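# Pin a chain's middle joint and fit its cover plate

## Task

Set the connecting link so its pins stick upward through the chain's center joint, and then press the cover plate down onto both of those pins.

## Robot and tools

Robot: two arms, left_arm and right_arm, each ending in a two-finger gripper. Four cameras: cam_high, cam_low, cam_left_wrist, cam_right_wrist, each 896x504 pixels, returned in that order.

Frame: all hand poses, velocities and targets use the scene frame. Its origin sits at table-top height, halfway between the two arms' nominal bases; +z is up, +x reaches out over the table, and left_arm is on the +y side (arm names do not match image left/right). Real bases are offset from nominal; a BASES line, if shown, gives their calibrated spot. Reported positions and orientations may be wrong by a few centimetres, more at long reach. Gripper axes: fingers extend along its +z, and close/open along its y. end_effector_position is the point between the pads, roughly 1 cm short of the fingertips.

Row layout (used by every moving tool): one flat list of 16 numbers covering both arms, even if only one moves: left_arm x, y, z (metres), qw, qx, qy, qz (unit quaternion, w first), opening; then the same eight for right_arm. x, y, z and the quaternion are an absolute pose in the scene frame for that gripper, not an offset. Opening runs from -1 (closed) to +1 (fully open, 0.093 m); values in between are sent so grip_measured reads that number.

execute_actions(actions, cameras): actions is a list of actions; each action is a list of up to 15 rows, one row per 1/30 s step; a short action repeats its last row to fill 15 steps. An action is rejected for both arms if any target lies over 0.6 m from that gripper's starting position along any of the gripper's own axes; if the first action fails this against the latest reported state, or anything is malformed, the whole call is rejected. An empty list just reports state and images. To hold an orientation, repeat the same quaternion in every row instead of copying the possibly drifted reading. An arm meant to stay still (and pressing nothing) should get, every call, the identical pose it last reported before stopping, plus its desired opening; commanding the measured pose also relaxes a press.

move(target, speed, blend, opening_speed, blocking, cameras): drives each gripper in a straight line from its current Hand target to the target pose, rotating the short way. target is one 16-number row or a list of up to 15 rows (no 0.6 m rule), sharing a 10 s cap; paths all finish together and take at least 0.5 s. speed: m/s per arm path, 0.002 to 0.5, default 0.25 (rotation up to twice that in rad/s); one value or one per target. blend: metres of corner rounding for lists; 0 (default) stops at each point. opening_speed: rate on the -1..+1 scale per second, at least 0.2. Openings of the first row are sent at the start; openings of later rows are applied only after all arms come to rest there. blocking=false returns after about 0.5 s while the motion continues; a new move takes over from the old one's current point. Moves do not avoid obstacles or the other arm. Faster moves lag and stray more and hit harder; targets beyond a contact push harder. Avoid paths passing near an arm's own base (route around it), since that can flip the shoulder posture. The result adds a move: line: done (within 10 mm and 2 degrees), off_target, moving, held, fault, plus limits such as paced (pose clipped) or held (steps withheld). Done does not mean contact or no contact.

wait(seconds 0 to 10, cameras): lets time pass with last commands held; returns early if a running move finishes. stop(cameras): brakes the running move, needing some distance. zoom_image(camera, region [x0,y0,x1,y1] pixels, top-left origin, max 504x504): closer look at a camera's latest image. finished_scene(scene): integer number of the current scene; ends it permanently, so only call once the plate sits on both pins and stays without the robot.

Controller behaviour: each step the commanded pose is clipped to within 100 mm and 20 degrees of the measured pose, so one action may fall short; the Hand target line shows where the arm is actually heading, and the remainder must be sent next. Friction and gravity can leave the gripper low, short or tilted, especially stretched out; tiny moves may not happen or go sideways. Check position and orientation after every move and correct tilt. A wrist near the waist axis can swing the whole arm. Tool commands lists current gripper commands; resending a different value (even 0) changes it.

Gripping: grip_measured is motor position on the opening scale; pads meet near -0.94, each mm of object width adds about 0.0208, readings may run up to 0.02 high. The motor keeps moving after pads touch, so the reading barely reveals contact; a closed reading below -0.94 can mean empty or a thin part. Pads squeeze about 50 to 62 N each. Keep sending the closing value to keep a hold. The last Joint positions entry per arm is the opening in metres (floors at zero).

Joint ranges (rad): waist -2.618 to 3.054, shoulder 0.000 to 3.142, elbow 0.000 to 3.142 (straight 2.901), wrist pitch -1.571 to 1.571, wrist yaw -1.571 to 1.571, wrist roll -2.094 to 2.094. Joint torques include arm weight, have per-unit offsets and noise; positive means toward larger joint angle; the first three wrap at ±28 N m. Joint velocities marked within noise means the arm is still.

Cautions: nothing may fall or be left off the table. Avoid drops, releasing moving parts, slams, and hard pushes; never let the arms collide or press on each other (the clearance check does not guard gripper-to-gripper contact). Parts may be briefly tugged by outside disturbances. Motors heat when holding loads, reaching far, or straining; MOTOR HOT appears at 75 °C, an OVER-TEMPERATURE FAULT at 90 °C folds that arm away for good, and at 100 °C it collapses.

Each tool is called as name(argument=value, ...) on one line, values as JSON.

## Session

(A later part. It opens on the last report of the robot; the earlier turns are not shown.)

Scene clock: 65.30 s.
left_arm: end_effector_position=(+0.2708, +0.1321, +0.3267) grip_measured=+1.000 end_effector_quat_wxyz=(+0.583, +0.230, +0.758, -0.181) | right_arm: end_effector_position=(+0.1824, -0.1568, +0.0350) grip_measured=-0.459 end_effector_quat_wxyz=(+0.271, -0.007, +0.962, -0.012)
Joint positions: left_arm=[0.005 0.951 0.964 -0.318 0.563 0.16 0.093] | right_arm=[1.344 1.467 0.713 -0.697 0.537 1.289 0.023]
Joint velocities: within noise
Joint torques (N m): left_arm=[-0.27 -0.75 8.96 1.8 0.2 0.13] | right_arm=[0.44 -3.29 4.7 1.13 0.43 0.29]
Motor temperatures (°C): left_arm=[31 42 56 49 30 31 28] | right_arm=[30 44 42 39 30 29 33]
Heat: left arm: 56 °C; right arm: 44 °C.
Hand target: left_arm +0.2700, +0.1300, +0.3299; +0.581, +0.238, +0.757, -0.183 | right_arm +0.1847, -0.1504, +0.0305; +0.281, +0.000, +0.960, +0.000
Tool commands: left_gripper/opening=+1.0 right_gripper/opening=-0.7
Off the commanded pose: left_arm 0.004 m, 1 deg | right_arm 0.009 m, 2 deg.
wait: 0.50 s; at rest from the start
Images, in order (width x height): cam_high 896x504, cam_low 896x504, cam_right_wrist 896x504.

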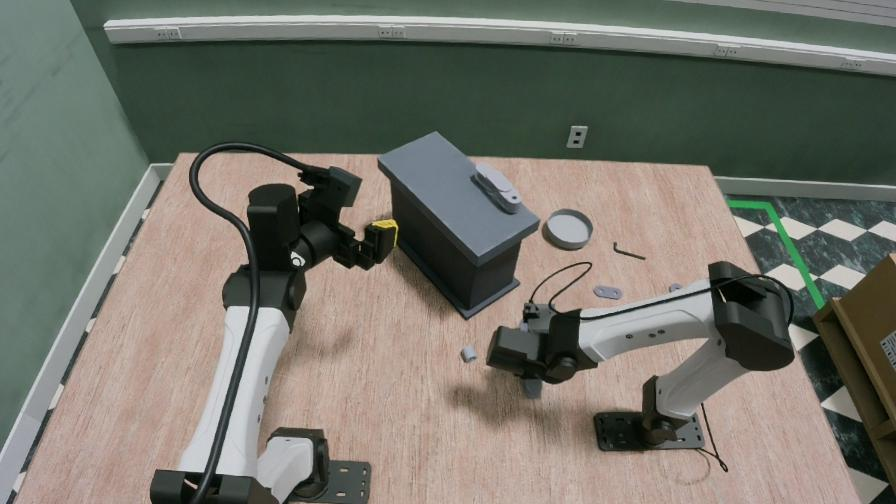

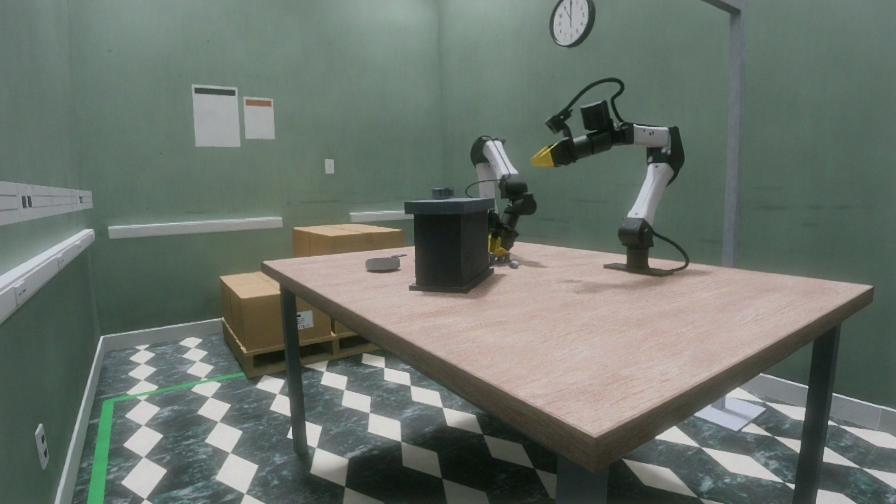

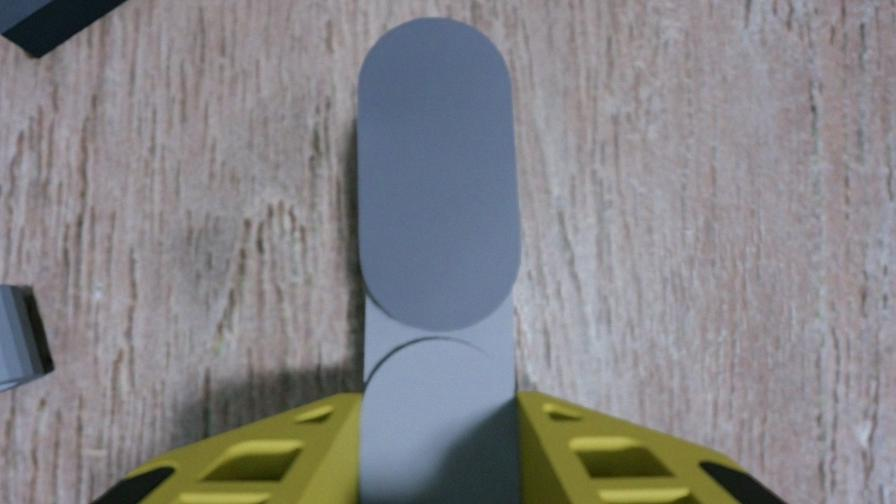

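move(target=[[0.27, 0.13, 0.33, 0.5806, 0.2386, 0.7567, -0.1831, 1, 0.1825, -0.157, 0.018, 0.265, 0, 0.9642, 0, -0.7]], cameras=["cam_right_wrist","cam_low"], speed=0.06)

zoom_image(camera="cam_low", region=[480, 230, 530, 280])

Scene clock: 66.60 s.
left_arm: end_effector_position=(+0.2708, +0.1321, +0.3267) grip_measured=+1.000 end_effector_quat_wxyz=(+0.583, +0.230, +0.758, -0.181) | right_arm: end_effector_position=(+0.1865, -0.1555, +0.0335) grip_measured=-0.459 end_effector_quat_wxyz=(+0.286, -0.002, +0.958, -0.004)
Joint positions: left_arm=[0.005 0.951 0.964 -0.318 0.563 0.16 0.093] | right_arm=[1.344 1.467 0.693 -0.653 0.563 1.289 0.023]
Joint velocities: within noise
Joint torques (N m): left_arm=[-0.27 -0.77 8.95 1.79 0.2 0.12] | right_arm=[-0.83 -3.64 2.74 1.12 -0.1 0.16]
Motor temperatures (°C): left_arm=[31 42 56 49 30 31 28] | right_arm=[30 44 42 39 30 29 33]
Heat: left arm: 56 °C; right arm: 44 °C.
Hand target: left_arm +0.2700, +0.1300, +0.3299; +0.581, +0.238, +0.757, -0.183 | right_arm +0.1821, -0.1576, +0.0192; +0.265, +0.000, +0.964, -0.001
Off the commanded pose: left_arm 0.004 m, 1 deg | right_arm 0.016 m, 3 deg.
move: off_target (right_arm)
Images, in order (width x height): cam_low 896x504, cam_right_wrist 896x504.

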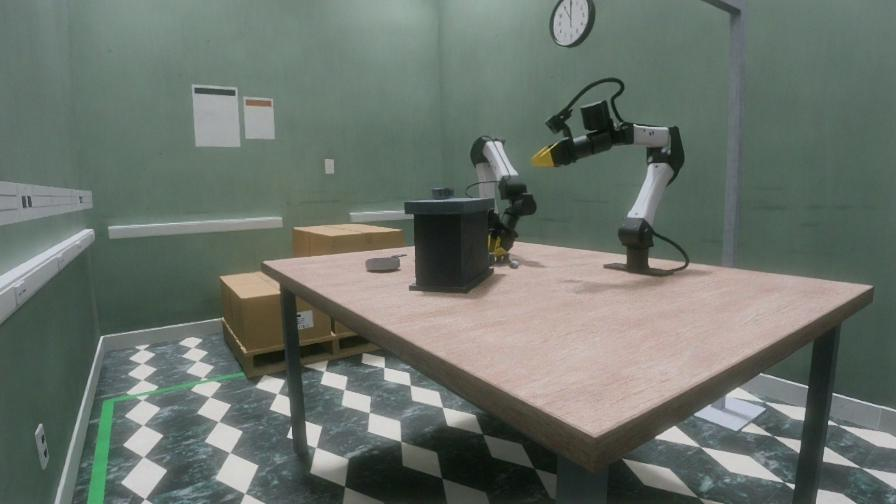

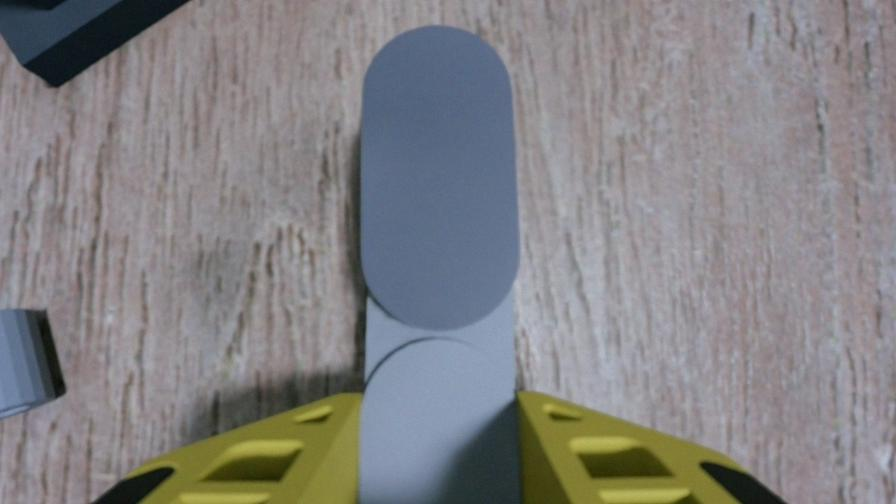

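Scaled by 10.080 from the camera's 896x504 image, which has a finer 1280x720 frame.

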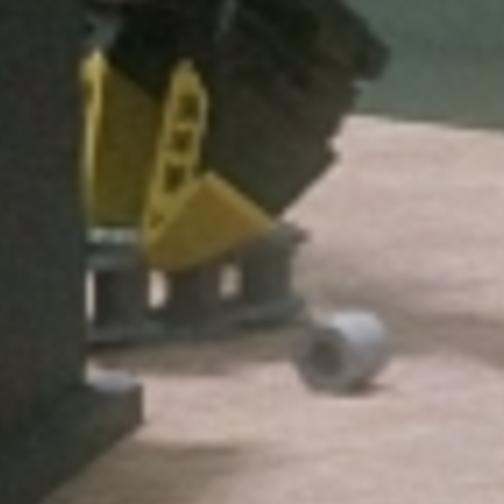

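move(target=[[0.27, 0.13, 0.33, 0.5806, 0.2386, 0.7567, -0.1831, 1, 0.1845, -0.1555, 0.030, 0.27, 0, 0.963, 0, -0.7]], cameras=["cam_right_wrist"], speed=0.06)

move(target=[[0.27, 0.13, 0.33, 0.5806, 0.2386, 0.7567, -0.1831, 1, 0.1845, -0.1555, 0.030, 0.27, 0, 0.963, 0, 0.6]], cameras=["cam_right_wrist"], opening_speed=0.6)

move(target=[[0.27, 0.13, 0.33, 0.5806, 0.2386, 0.7567, -0.1831, 1, 0.1845, -0.1555, 0.13, 0.225, 0, 0.974, 0, 0.6]], cameras=["cam_right_wrist","cam_high","cam_low","cam_left_wrist"])

Scene clock: 68.10 s.
left_arm: end_effector_position=(+0.2708, +0.1321, +0.3267) grip_measured=+1.000 end_effector_quat_wxyz=(+0.583, +0.230, +0.758, -0.181) | right_arm: end_effector_position=(+0.1865, -0.1554, +0.0340) grip_measured=-0.459 end_effector_quat_wxyz=(+0.286, -0.003, +0.958, -0.004)
Joint positions: left_arm=[0.005 0.951 0.964 -0.318 0.563 0.16 0.093] | right_arm=[1.344 1.465 0.693 -0.653 0.563 1.288 0.023]
Joint velocities: within noise
Joint torques (N m): left_arm=[-0.29 -0.75 8.99 1.8 0.21 0.12] | right_arm=[-0.98 -5.31 5.37 0.73 -0.01 0.13]
Motor temperatures (°C): left_arm=[31 42 56 49 30 31 28] | right_arm=[30 44 42 38 30 29 33]
Heat: left arm: 56 °C; right arm: 44 °C.
Hand target: left_arm +0.2700, +0.1300, +0.3299; +0.581, +0.238, +0.757, -0.183 | right_arm +0.1844, -0.1554, +0.0302; +0.270, +0.000, +0.963, +0.000
Off the commanded pose: left_arm 0.004 m, 1 deg | right_arm 0.004 m, 2 deg.
move: done
Images, in order (width x height): cam_right_wrist 896x504.

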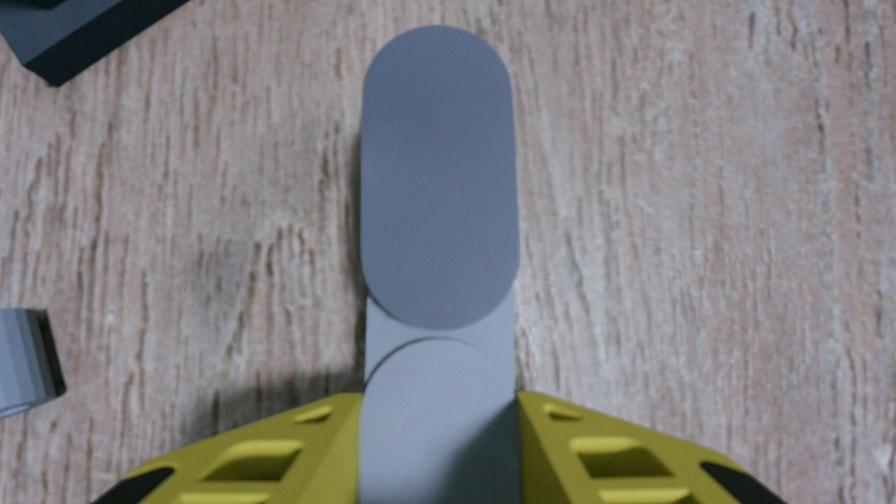

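Scene clock: 70.47 s.
left_arm: end_effector_position=(+0.2708, +0.1321, +0.3267) grip_measured=+1.000 end_effector_quat_wxyz=(+0.583, +0.230, +0.758, -0.181) | right_arm: end_effector_position=(+0.1845, -0.1546, +0.0321) grip_measured=+0.597 end_effector_quat_wxyz=(+0.276, -0.002, +0.961, +0.000)
Joint positions: left_arm=[0.005 0.951 0.964 -0.318 0.563 0.16 0.093] | right_arm=[1.34 1.465 0.693 -0.652 0.541 1.288 0.074]
Joint velocities: within noise
Joint torques (N m): left_arm=[-0.29 -0.77 8.98 1.8 0.21 0.12] | right_arm=[-0.68 -5.29 5.34 0.73 0.17 0.12]
Motor temperatures (°C): left_arm=[31 42 56 49 30 31 28] | right_arm=[30 44 42 38 30 29 33]
Heat: left arm: 56 °C; right arm: 44 °C.
Hand target: left_arm +0.2700, +0.1300, +0.3299; +0.581, +0.238, +0.757, -0.183 | right_arm +0.1845, -0.1554, +0.0301; +0.270, +0.000, +0.963, +0.000
Off the commanded pose: left_arm 0.004 m, 1 deg | right_arm 0.002 m, 1 deg.
move: done
Images, in order (width x height): cam_right_wrist 896x504.

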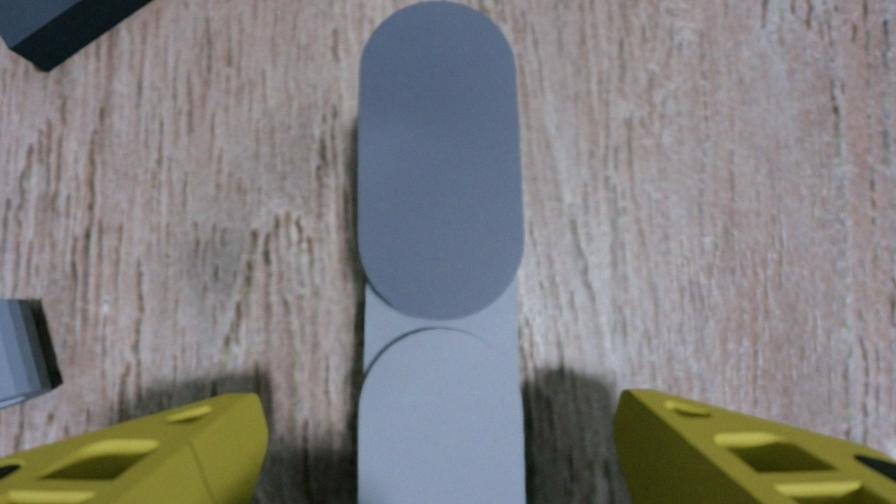

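Scene clock: 71.80 s.
left_arm: end_effector_position=(+0.2708, +0.1321, +0.3267) grip_measured=+1.000 end_effector_quat_wxyz=(+0.583, +0.230, +0.758, -0.181) | right_arm: end_effector_position=(+0.1847, -0.1555, +0.1271) grip_measured=+0.598 end_effector_quat_wxyz=(+0.231, +0.001, +0.973, -0.001)
Joint positions: left_arm=[0.005 0.951 0.964 -0.318 0.563 0.16 0.093] | right_arm=[1.279 1.347 1.027 -1.105 0.444 1.24 0.074]
Joint velocities: within noise
Joint torques (N m): left_arm=[-0.31 -0.75 8.95 1.79 0.2 0.13] | right_arm=[-0.59 -5.04 7.56 0.53 0.1 0.07]
Motor temperatures (°C): left_arm=[31 42 56 49 30 31 28] | right_arm=[30 44 42 38 30 29 33]
Heat: left arm: 56 °C; right arm: 44 °C.
Hand target: left_arm +0.2700, +0.1300, +0.3299; +0.581, +0.238, +0.757, -0.183 | right_arm +0.1845, -0.1555, +0.1300; +0.225, +0.000, +0.974, +0.000
Off the commanded pose: left_arm 0.004 m, 1 deg | right_arm 0.003 m, 1 deg.
move: done

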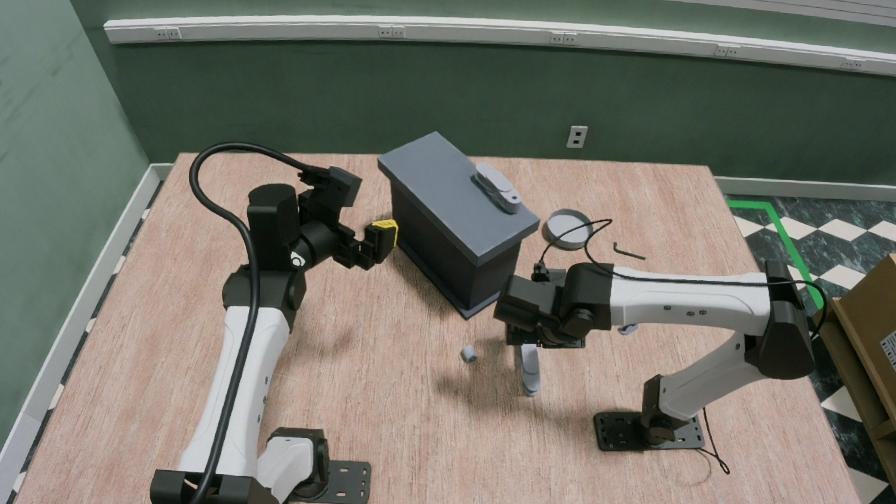

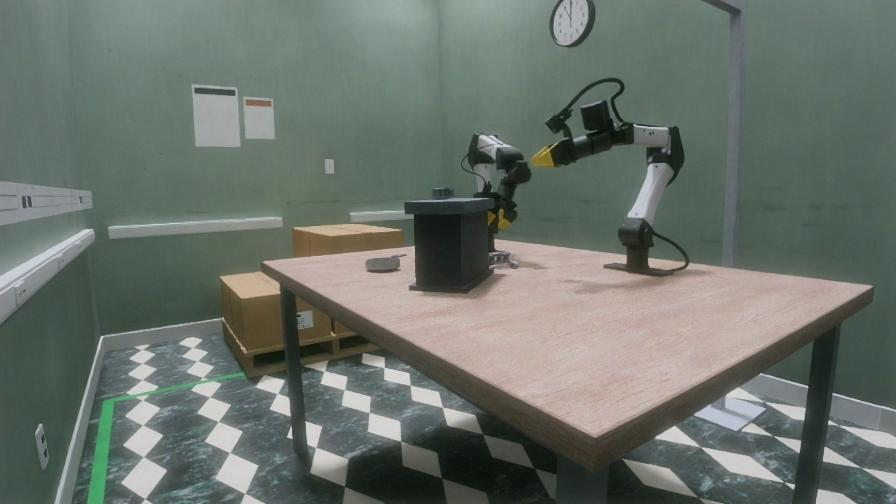

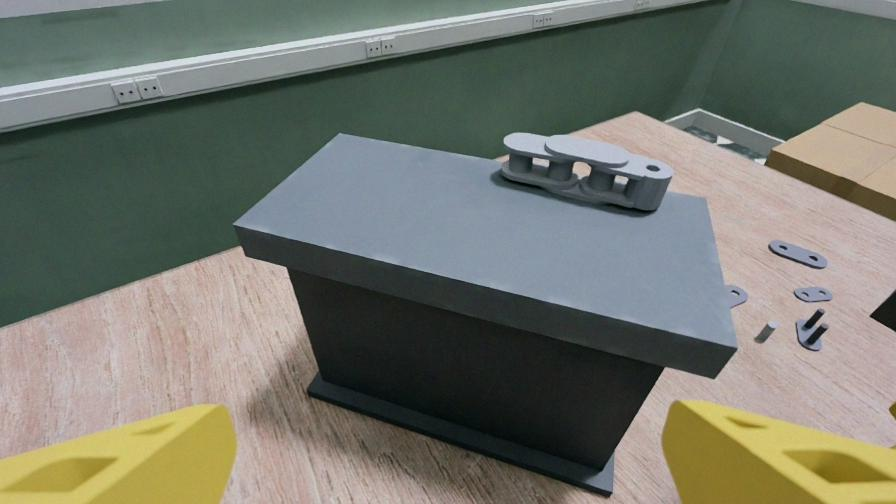

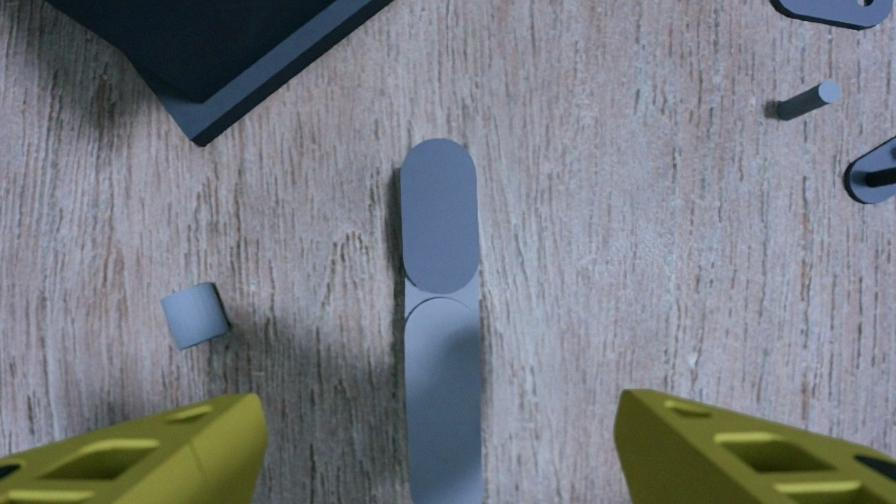

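move(target=[[0.27, 0.13, 0.33, 0.5806, 0.2386, 0.7567, -0.1831, 1, 0.250, -0.152, 0.09, 0, 0, 1, 0, 0.6]], cameras=["cam_right_wrist","cam_high"])

Scene clock: 76.40 s.
left_arm: end_effector_position=(+0.2708, +0.1321, +0.3267) grip_measured=+1.000 end_effector_quat_wxyz=(+0.583, +0.230, +0.758, -0.181) | right_arm: end_effector_position=(+0.2433, -0.1594, +0.0895) grip_measured=+0.598 end_effector_quat_wxyz=(-0.001, +0.007, +1.000, -0.011)
Joint positions: left_arm=[0.005 0.951 0.964 -0.318 0.563 0.16 0.093] | right_arm=[0.823 1.668 1.251 -1.171 0.013 0.829 0.074]
Joint velocities: within noise
Joint torques (N m): left_arm=[-0.29 -0.77 8.96 1.79 0.21 0.12] | right_arm=[-0.54 -5.94 8.2 0.52 -0.14 -0.03]
Motor temperatures (°C): left_arm=[31 42 56 49 30 31 28] | right_arm=[30 44 42 38 30 29 32]
Heat: left arm: 56 °C; right arm: 44 °C.
Hand target: left_arm +0.2700, +0.1300, +0.3299; +0.581, +0.238, +0.757, -0.183 | right_arm +0.2500, -0.1522, +0.0901; +0.000, +0.000, +1.000, +0.000
Off the commanded pose: left_arm 0.004 m, 1 deg | right_arm 0.010 m, 1 deg.
move: done
Images, in order (width x height): cam_high 896x504, cam_right_wrist 896x504.

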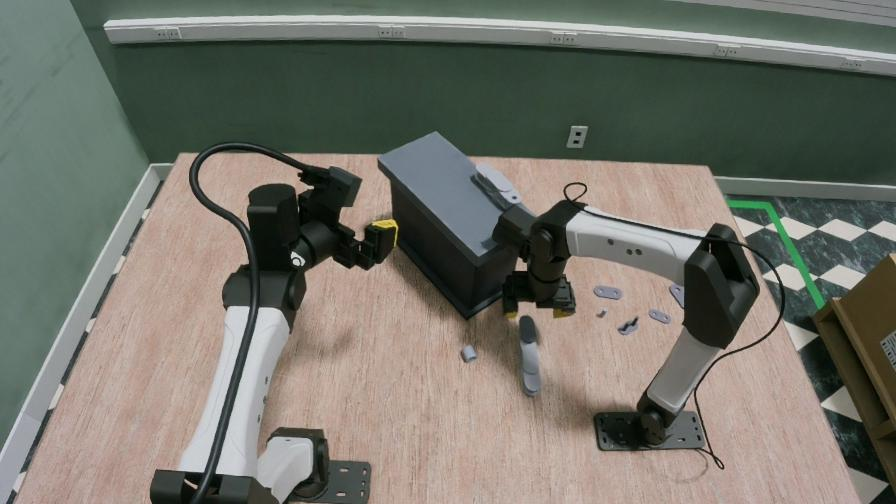

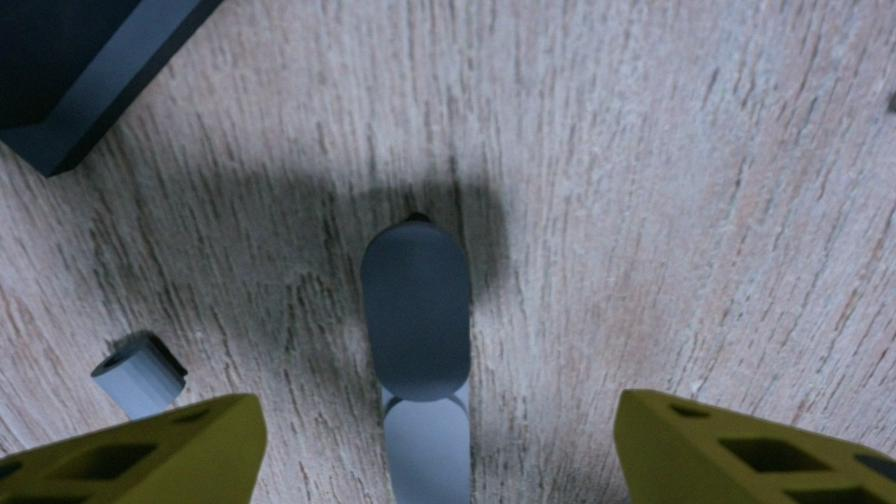

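move(target=[[0.27, 0.13, 0.33, 0.5806, 0.2386, 0.7567, -0.1831, 1, 0.257, -0.142, 0.06, 0, 0, 1, 0, 0.4],[0.27, 0.13, 0.33, 0.5806, 0.2386, 0.7567, -0.1831, 1, 0.257, -0.142, 0.037, 0, 0, 1, 0, 0.4]], speed=[0.15, 0.06], cameras=["cam_right_wrist","cam_high"])

Scene clock: 78.33 s.
left_arm: end_effector_position=(+0.2708, +0.1321, +0.3267) grip_measured=+1.000 end_effector_quat_wxyz=(+0.583, +0.230, +0.758, -0.181) | right_arm: end_effector_position=(+0.2454, -0.1524, +0.0740) grip_measured=+0.402 end_effector_quat_wxyz=(+0.001, +0.029, +1.000, +0.006)
Joint positions: left_arm=[0.005 0.951 0.964 -0.318 0.563 0.16 0.093] | right_arm=[0.823 1.68 1.201 -1.082 -0.007 0.872 0.065]
Joint velocities: within noise
Joint torques (N m): left_arm=[-0.28 -0.79 8.96 1.79 0.2 0.11] | right_arm=[-0.08 0.92 3.03 1.51 0.01 -0.4]
Motor temperatures (°C): left_arm=[31 42 56 50 30 31 28] | right_arm=[30 44 42 37 30 29 32]
Heat: left arm: 56 °C; right arm: 44 °C.
Hand target: left_arm +0.2700, +0.1300, +0.3299; +0.581, +0.238, +0.757, -0.183 | right_arm +0.2537, -0.1455, +0.0403; -0.001, +0.001, +1.000, -0.001
Off the commanded pose: left_arm 0.004 m, 1 deg | right_arm 0.040 m, 3 deg.
move: off_target (right_arm)
Images, in order (width x height): cam_high 896x504, cam_right_wrist 896x504.

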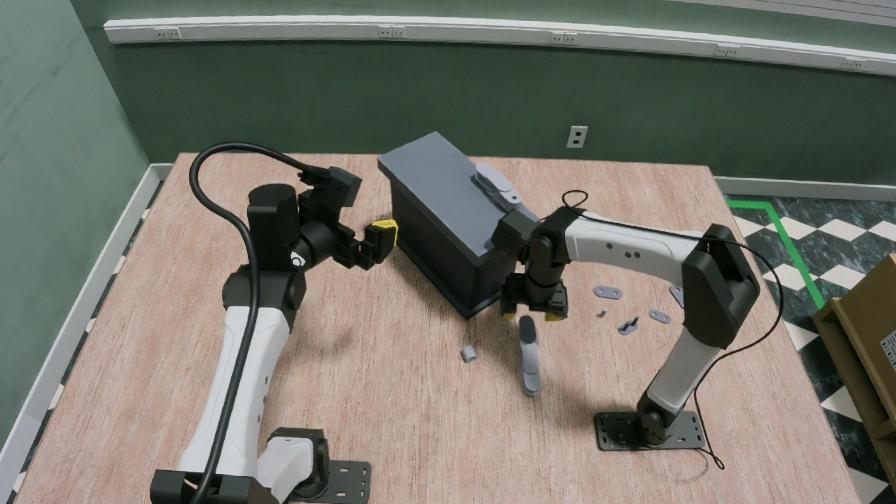

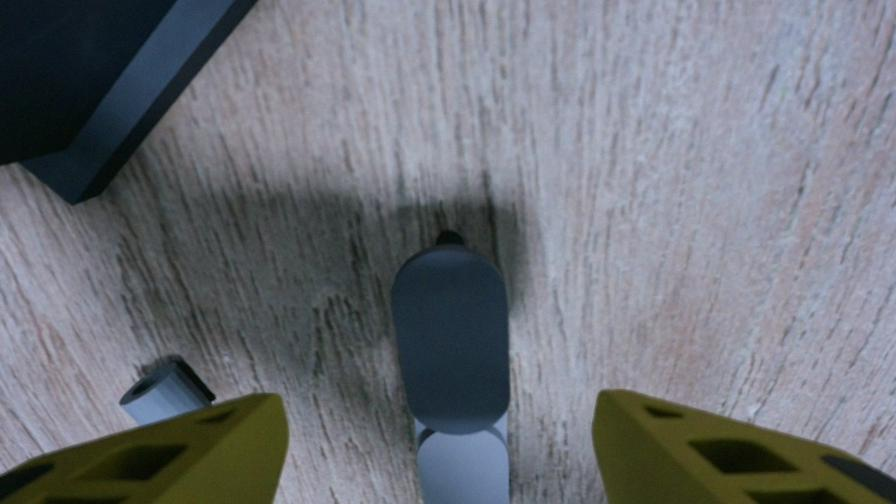

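move(target=[[0.27, 0.13, 0.33, 0.5806, 0.2386, 0.7567, -0.1831, 1, 0.25, -0.147, 0.10, 0.04, 0, 0.999, 0, 0.4],[0.27, 0.13, 0.33, 0.5806, 0.2386, 0.7567, -0.1831, 1, 0.254, -0.147, 0.08, 0.225, 0, 0.974, 0, 0.4]], speed=[0.1, 0.2], cameras=["cam_right_wrist","cam_high"])

Scene clock: 81.20 s.
left_arm: end_effector_position=(+0.2708, +0.1321, +0.3267) grip_measured=+1.000 end_effector_quat_wxyz=(+0.583, +0.230, +0.758, -0.181) | right_arm: end_effector_position=(+0.2553, -0.1469, +0.0754) grip_measured=+0.402 end_effector_quat_wxyz=(+0.216, -0.003, +0.976, -0.009)
Joint positions: left_arm=[0.005 0.951 0.964 -0.318 0.563 0.16 0.093] | right_arm=[1.018 1.526 0.975 -0.79 0.374 0.959 0.065]
Joint velocities: within noise
Joint torques (N m): left_arm=[-0.29 -0.75 8.99 1.8 0.2 0.12] | right_arm=[0.53 -9.39 5.22 0.9 0.28 0.27]
Motor temperatures (°C): left_arm=[30 42 57 50 30 31 28] | right_arm=[30 44 42 37 30 29 32]
Heat: left arm: 57 °C; right arm: 44 °C.
Hand target: left_arm +0.2700, +0.1300, +0.3299; +0.581, +0.238, +0.757, -0.183 | right_arm +0.2540, -0.1470, +0.0800; +0.225, +0.000, +0.974, +0.000
Off the commanded pose: left_arm 0.004 m, 1 deg | right_arm 0.005 m, 1 deg.
move: done
Images, in order (width x height): cam_high 896x504, cam_right_wrist 896x504.

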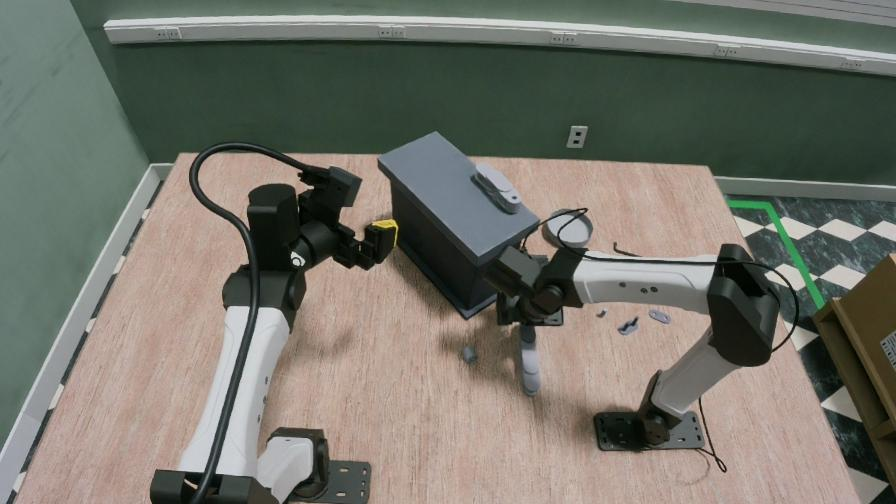

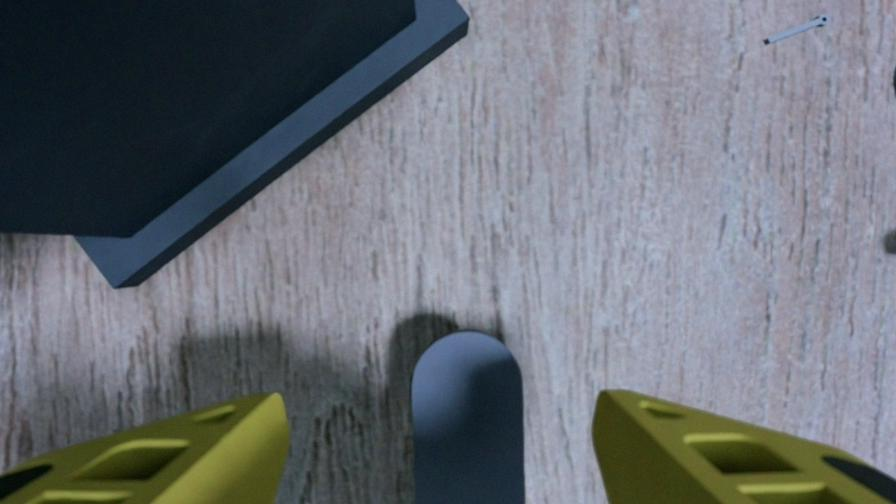

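move(target=[[0.27, 0.13, 0.33, 0.5806, 0.2386, 0.7567, -0.1831, 1, 0.2515, -0.154, 0.043, 0.225, 0, 0.974, 0, 0.4]], speed=[0.08], cameras=["cam_right_wrist"])

Scene clock: 82.97 s.
left_arm: end_effector_position=(+0.2708, +0.1321, +0.3267) grip_measured=+1.000 end_effector_quat_wxyz=(+0.583, +0.230, +0.758, -0.181) | right_arm: end_effector_position=(+0.2522, -0.1521, +0.0457) grip_measured=+0.402 end_effector_quat_wxyz=(+0.224, -0.001, +0.975, +0.003)
Joint positions: left_arm=[0.005 0.951 0.964 -0.318 0.563 0.16 0.093] | right_arm=[1.018 1.526 0.841 -0.628 0.376 0.959 0.065]
Joint velocities: within noise
Joint torques (N m): left_arm=[-0.29 -0.76 8.95 1.79 0.21 0.11] | right_arm=[0.08 -6.41 5.16 1 0.23 0.19]
Motor temperatures (°C): left_arm=[30 42 57 50 30 31 28] | right_arm=[30 44 42 37 30 29 32]
Heat: left arm: 57 °C; right arm: 44 °C.
Hand target: left_arm +0.2700, +0.1300, +0.3299; +0.581, +0.238, +0.757, -0.183 | right_arm +0.2515, -0.1540, +0.0431; +0.225, +0.000, +0.974, +0.000
Off the commanded pose: left_arm 0.004 m, 1 deg | right_arm 0.003 m, 0 deg.
move: done
Images, in order (width x height): cam_right_wrist 896x504.

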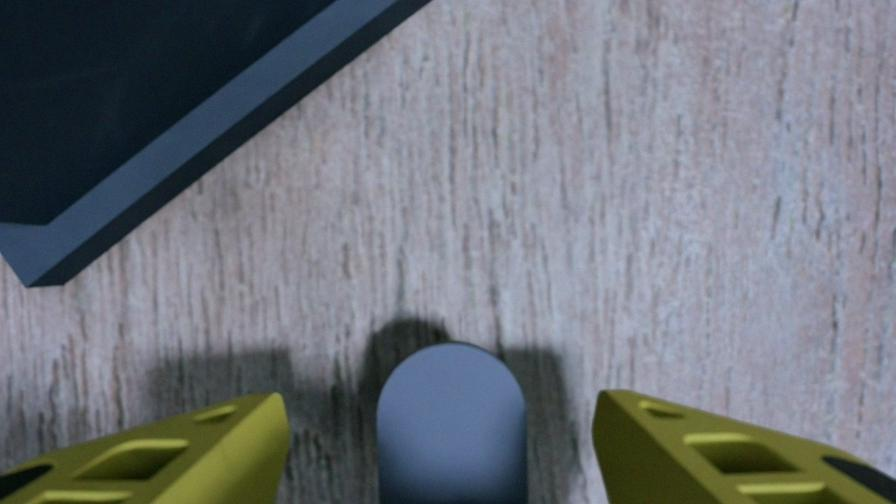

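move(target=[[0.27, 0.13, 0.33, 0.5806, 0.2386, 0.7567, -0.1831, 1, 0.2505, -0.1555, 0.0375, 0.225, 0, 0.974, 0, 0.4]], speed=[0.08], cameras=["cam_right_wrist"])

move(target=[[0.27, 0.13, 0.33, 0.5806, 0.2386, 0.7567, -0.1831, 1, 0.2505, -0.1555, 0.0375, 0.225, 0, 0.974, 0, -0.55]], opening_speed=0.8, cameras=["cam_right_wrist"])

Scene clock: 84.47 s.
left_arm: end_effector_position=(+0.2708, +0.1321, +0.3267) grip_measured=+1.000 end_effector_quat_wxyz=(+0.583, +0.230, +0.758, -0.181) | right_arm: end_effector_position=(+0.2515, -0.1532, +0.0414) grip_measured=+0.402 end_effector_quat_wxyz=(+0.225, +0.000, +0.974, +0.005)
Joint positions: left_arm=[0.005 0.951 0.964 -0.318 0.563 0.16 0.093] | right_arm=[1.018 1.526 0.821 -0.603 0.376 0.959 0.065]
Joint velocities: within noise
Joint torques (N m): left_arm=[-0.29 -0.77 8.96 1.8 0.2 0.12] | right_arm=[0.09 -5.98 5.09 0.95 0.23 0.19]
Motor temperatures (°C): left_arm=[30 42 57 50 30 31 28] | right_arm=[30 44 42 37 30 29 32]
Heat: left arm: 57 °C; right arm: 44 °C.
Hand target: left_arm +0.2700, +0.1300, +0.3299; +0.581, +0.238, +0.757, -0.183 | right_arm +0.2505, -0.1555, +0.0376; +0.225, +0.000, +0.974, +0.000
Off the commanded pose: left_arm 0.004 m, 1 deg | right_arm 0.005 m, 1 deg.
move: done
Images, in order (width x height): cam_right_wrist 896x504.

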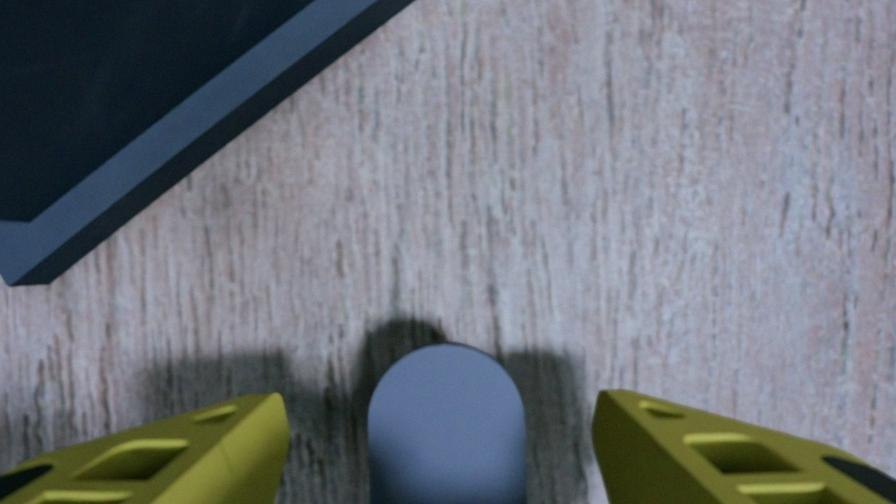

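Scene clock: 85.87 s.
left_arm: end_effector_position=(+0.2708, +0.1321, +0.3267) grip_measured=+1.000 end_effector_quat_wxyz=(+0.583, +0.230, +0.758, -0.181) | right_arm: end_effector_position=(+0.2517, -0.1532, +0.0415) grip_measured=-0.460 end_effector_quat_wxyz=(+0.226, +0.000, +0.974, +0.004)
Joint positions: left_arm=[0.005 0.951 0.964 -0.318 0.563 0.16 0.093] | right_arm=[1.018 1.526 0.821 -0.603 0.376 0.959 0.023]
Joint velocities: within noise
Joint torques (N m): left_arm=[-0.29 -0.77 8.98 1.8 0.2 0.12] | right_arm=[0.09 -6.01 5.07 0.98 0.22 0.19]
Motor temperatures (°C): left_arm=[30 42 57 50 30 31 28] | right_arm=[30 44 42 37 30 29 32]
Heat: left arm: 57 °C; right arm: 44 °C.
Hand target: left_arm +0.2700, +0.1300, +0.3299; +0.581, +0.238, +0.757, -0.183 | right_arm +0.2505, -0.1556, +0.0376; +0.225, +0.000, +0.974, +0.000
Off the commanded pose: left_arm 0.004 m, 1 deg | right_arm 0.005 m, 1 deg.
move: done
Images, in order (width x height): cam_right_wrist 896x504.

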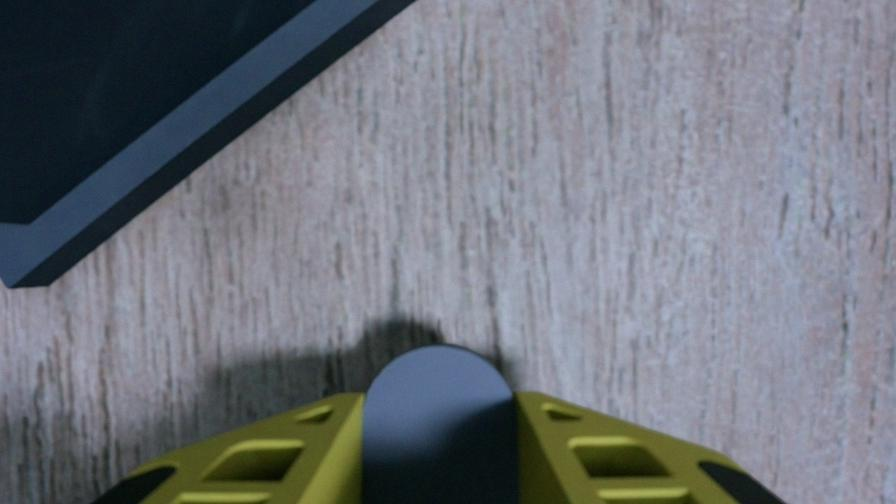

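move(target=[[0.27, 0.13, 0.33, 0.5806, 0.2386, 0.7567, -0.1831, 1, 0.2505, -0.1555, 0.06, 0.225, 0, 0.974, 0, -0.65],[0.27, 0.13, 0.33, 0.5806, 0.2386, 0.7567, -0.1831, 1, 0.2505, -0.1555, 0.13, 0.225, 0, 0.974, 0, -0.65]], speed=[0.05,0.1], blend=0.01, cameras=["cam_right_wrist","cam_high","cam_low"])

zoom_image(camera="cam_high", region=[450, 250, 610, 410])

zoom_image(camera="cam_low", region=[450, 190, 550, 290])

Scene clock: 88.30 s.
left_arm: end_effector_position=(+0.2708, +0.1321, +0.3267) grip_measured=+1.000 end_effector_quat_wxyz=(+0.583, +0.230, +0.758, -0.181) | right_arm: end_effector_position=(+0.2487, -0.1582, +0.1171) grip_measured=-0.460 end_effector_quat_wxyz=(+0.214, -0.004, +0.977, -0.014)
Joint positions: left_arm=[0.005 0.951 0.964 -0.318 0.563 0.16 0.093] | right_arm=[1.018 1.448 1.075 -0.98 0.377 0.959 0.023]
Joint velocities: within noise
Joint torques (N m): left_arm=[-0.28 -0.77 8.96 1.79 0.2 0.12] | right_arm=[0.09 -8.46 8.4 0.71 0.22 0.19]
Motor temperatures (°C): left_arm=[30 42 57 50 30 31 28] | right_arm=[30 44 42 37 30 29 32]
Heat: left arm: 57 °C; right arm: 44 °C.
Hand target: left_arm +0.2700, +0.1300, +0.3299; +0.581, +0.238, +0.757, -0.183 | right_arm +0.2505, -0.1557, +0.1298; +0.225, +0.000, +0.974, +0.000
Off the commanded pose: left_arm 0.004 m, 1 deg | right_arm 0.013 m, 2 deg.
move: off_target (right_arm)
Images, in order (width x height): cam_high 896x504, cam_low 896x504, cam_right_wrist 896x504.

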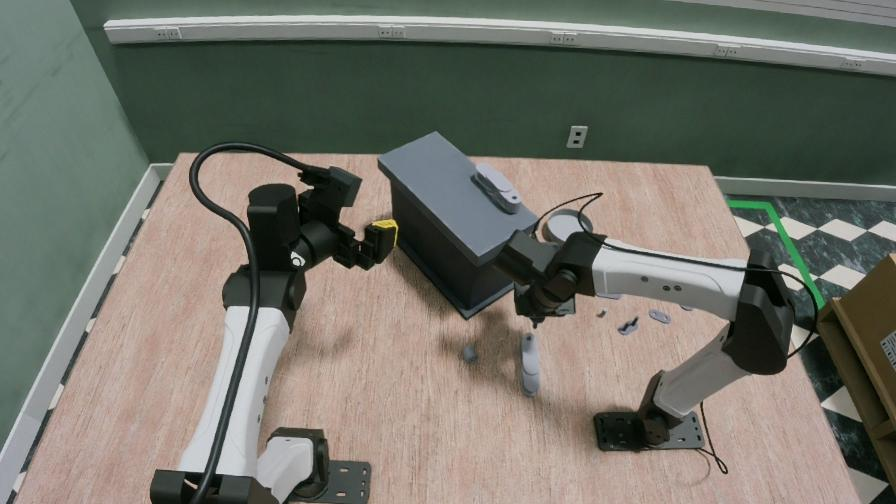

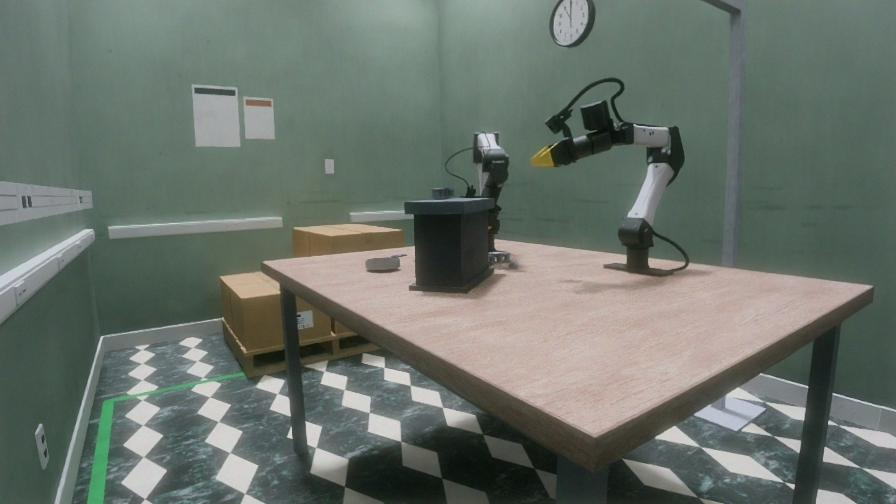

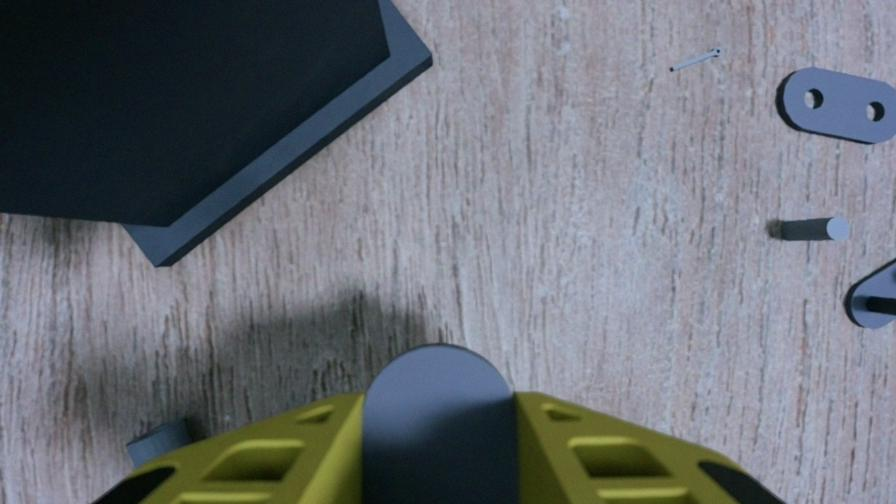

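Scaled by 3.150 from the camera's 896x504 image, which has a finer 1280x720 frame.

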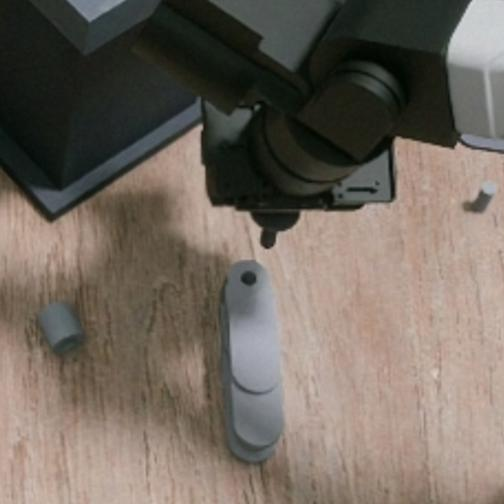

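Scaled by 5.040 from the camera's 896x504 image, which has a finer 1280x720 frame.

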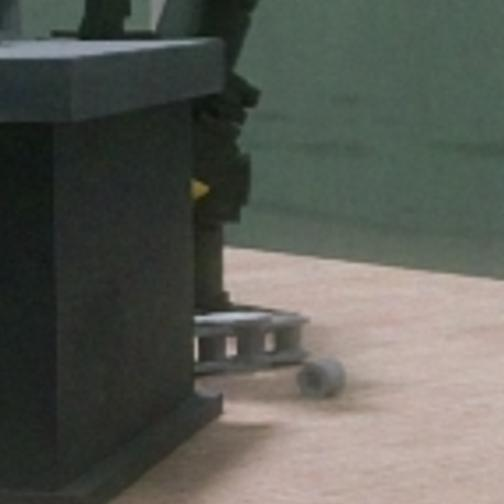

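move(target=[[0.20, 0.13, 0.31, 0.0616, -0.0616, 0.7044, -0.7044, 0.1, 0.25, -0.12, 0.25, 0.225, 0, 0.974, 0, -0.65],[0.225, 0.09, 0.29, 0.0616, -0.0616, 0.7044, -0.7044, 0.1, 0.25, -0.06, 0.295,0.1528,-0.7440,0.6243,0.1821 , -0.65]], speed=[0.15,0.15])

Scene clock: 100.50 s.
left_arm: end_effector_position=(+0.2140, +0.1005, +0.2923) grip_measured=+0.101 end_effector_quat_wxyz=(+0.053, -0.069, +0.707, -0.702) | right_arm: end_effector_position=(+0.2465, -0.0765, +0.2830) grip_measured=-0.460 end_effector_quat_wxyz=(+0.185, -0.597, +0.768, +0.143)
Joint positions: left_arm=[0.192 1.499 1.213 -1.546 1.562 0.239 0.05] | right_arm=[0.877 1.625 1.894 -1.409 -0.199 -0.409 0.023]
Joint velocities: within noise
Joint torques (N m): left_arm=[-0.66 -3.38 7.06 0.07 0.68 0.07] | right_arm=[-0.68 -5.75 8.16 1.2 -0.31 0.08]
Motor temperatures (°C): left_arm=[30 42 57 47 30 31 28] | right_arm=[30 45 43 37 30 29 33]
Heat: left arm: 57 °C; right arm: 45 °C.
Hand target: left_arm +0.2188, +0.0999, +0.2948; +0.060, -0.060, +0.704, -0.705 | right_arm +0.2499, -0.0745, +0.2841; +0.184, -0.598, +0.766, +0.146
Off the commanded pose: left_arm 0.015 m, 1 deg | right_arm 0.021 m, 24 deg.
move: off_target (left_arm, right_arm; path cut at 10 s); path passed 1 of 2 targets

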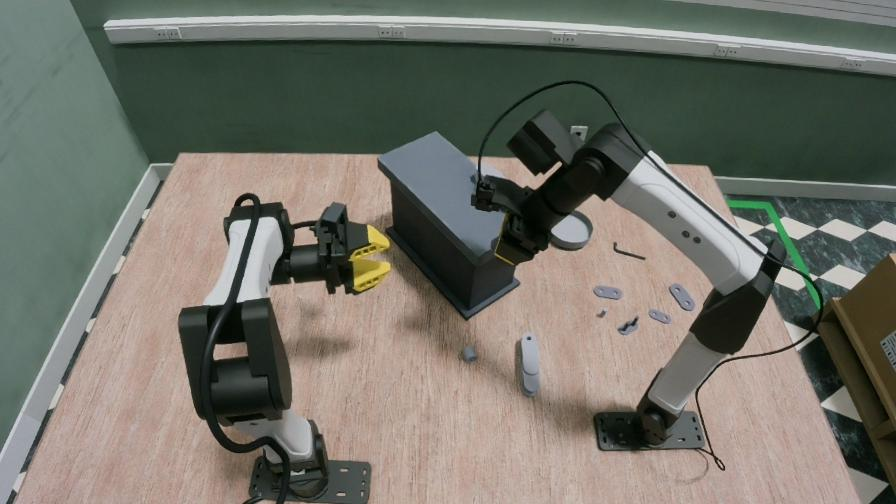

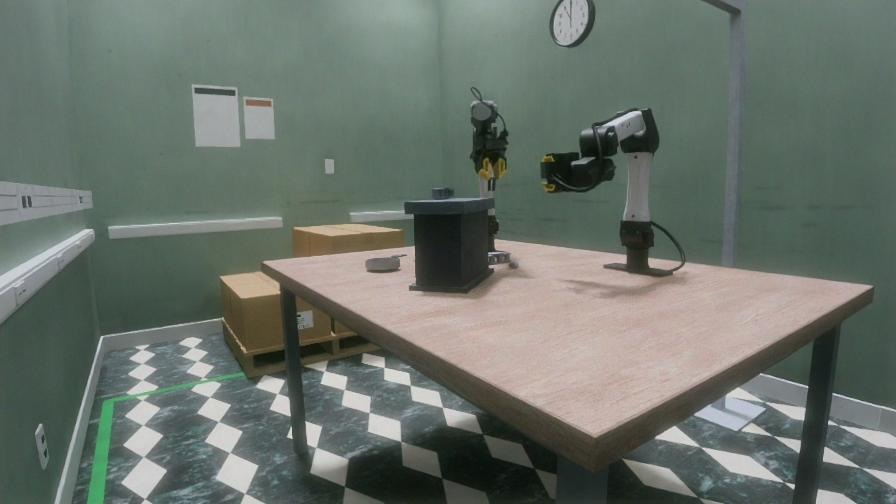

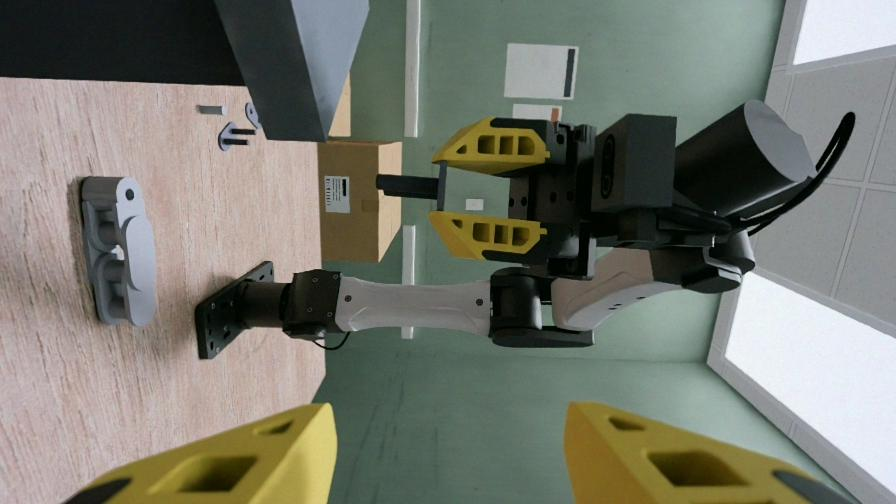

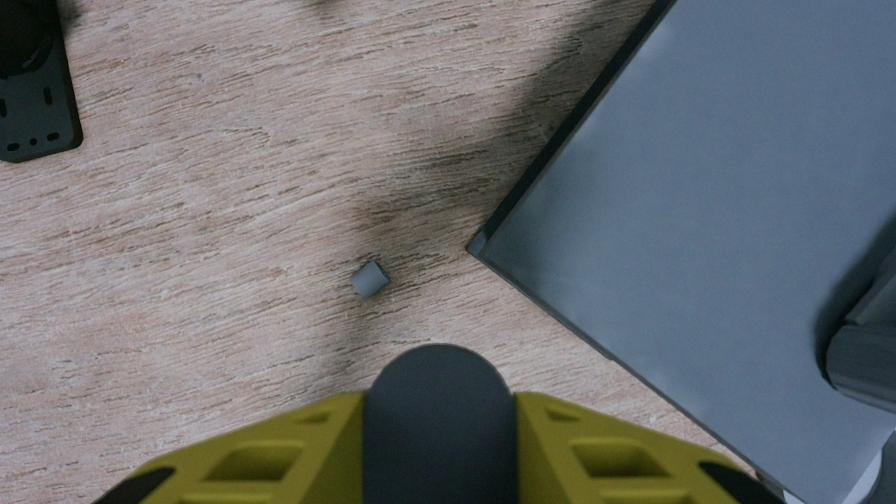

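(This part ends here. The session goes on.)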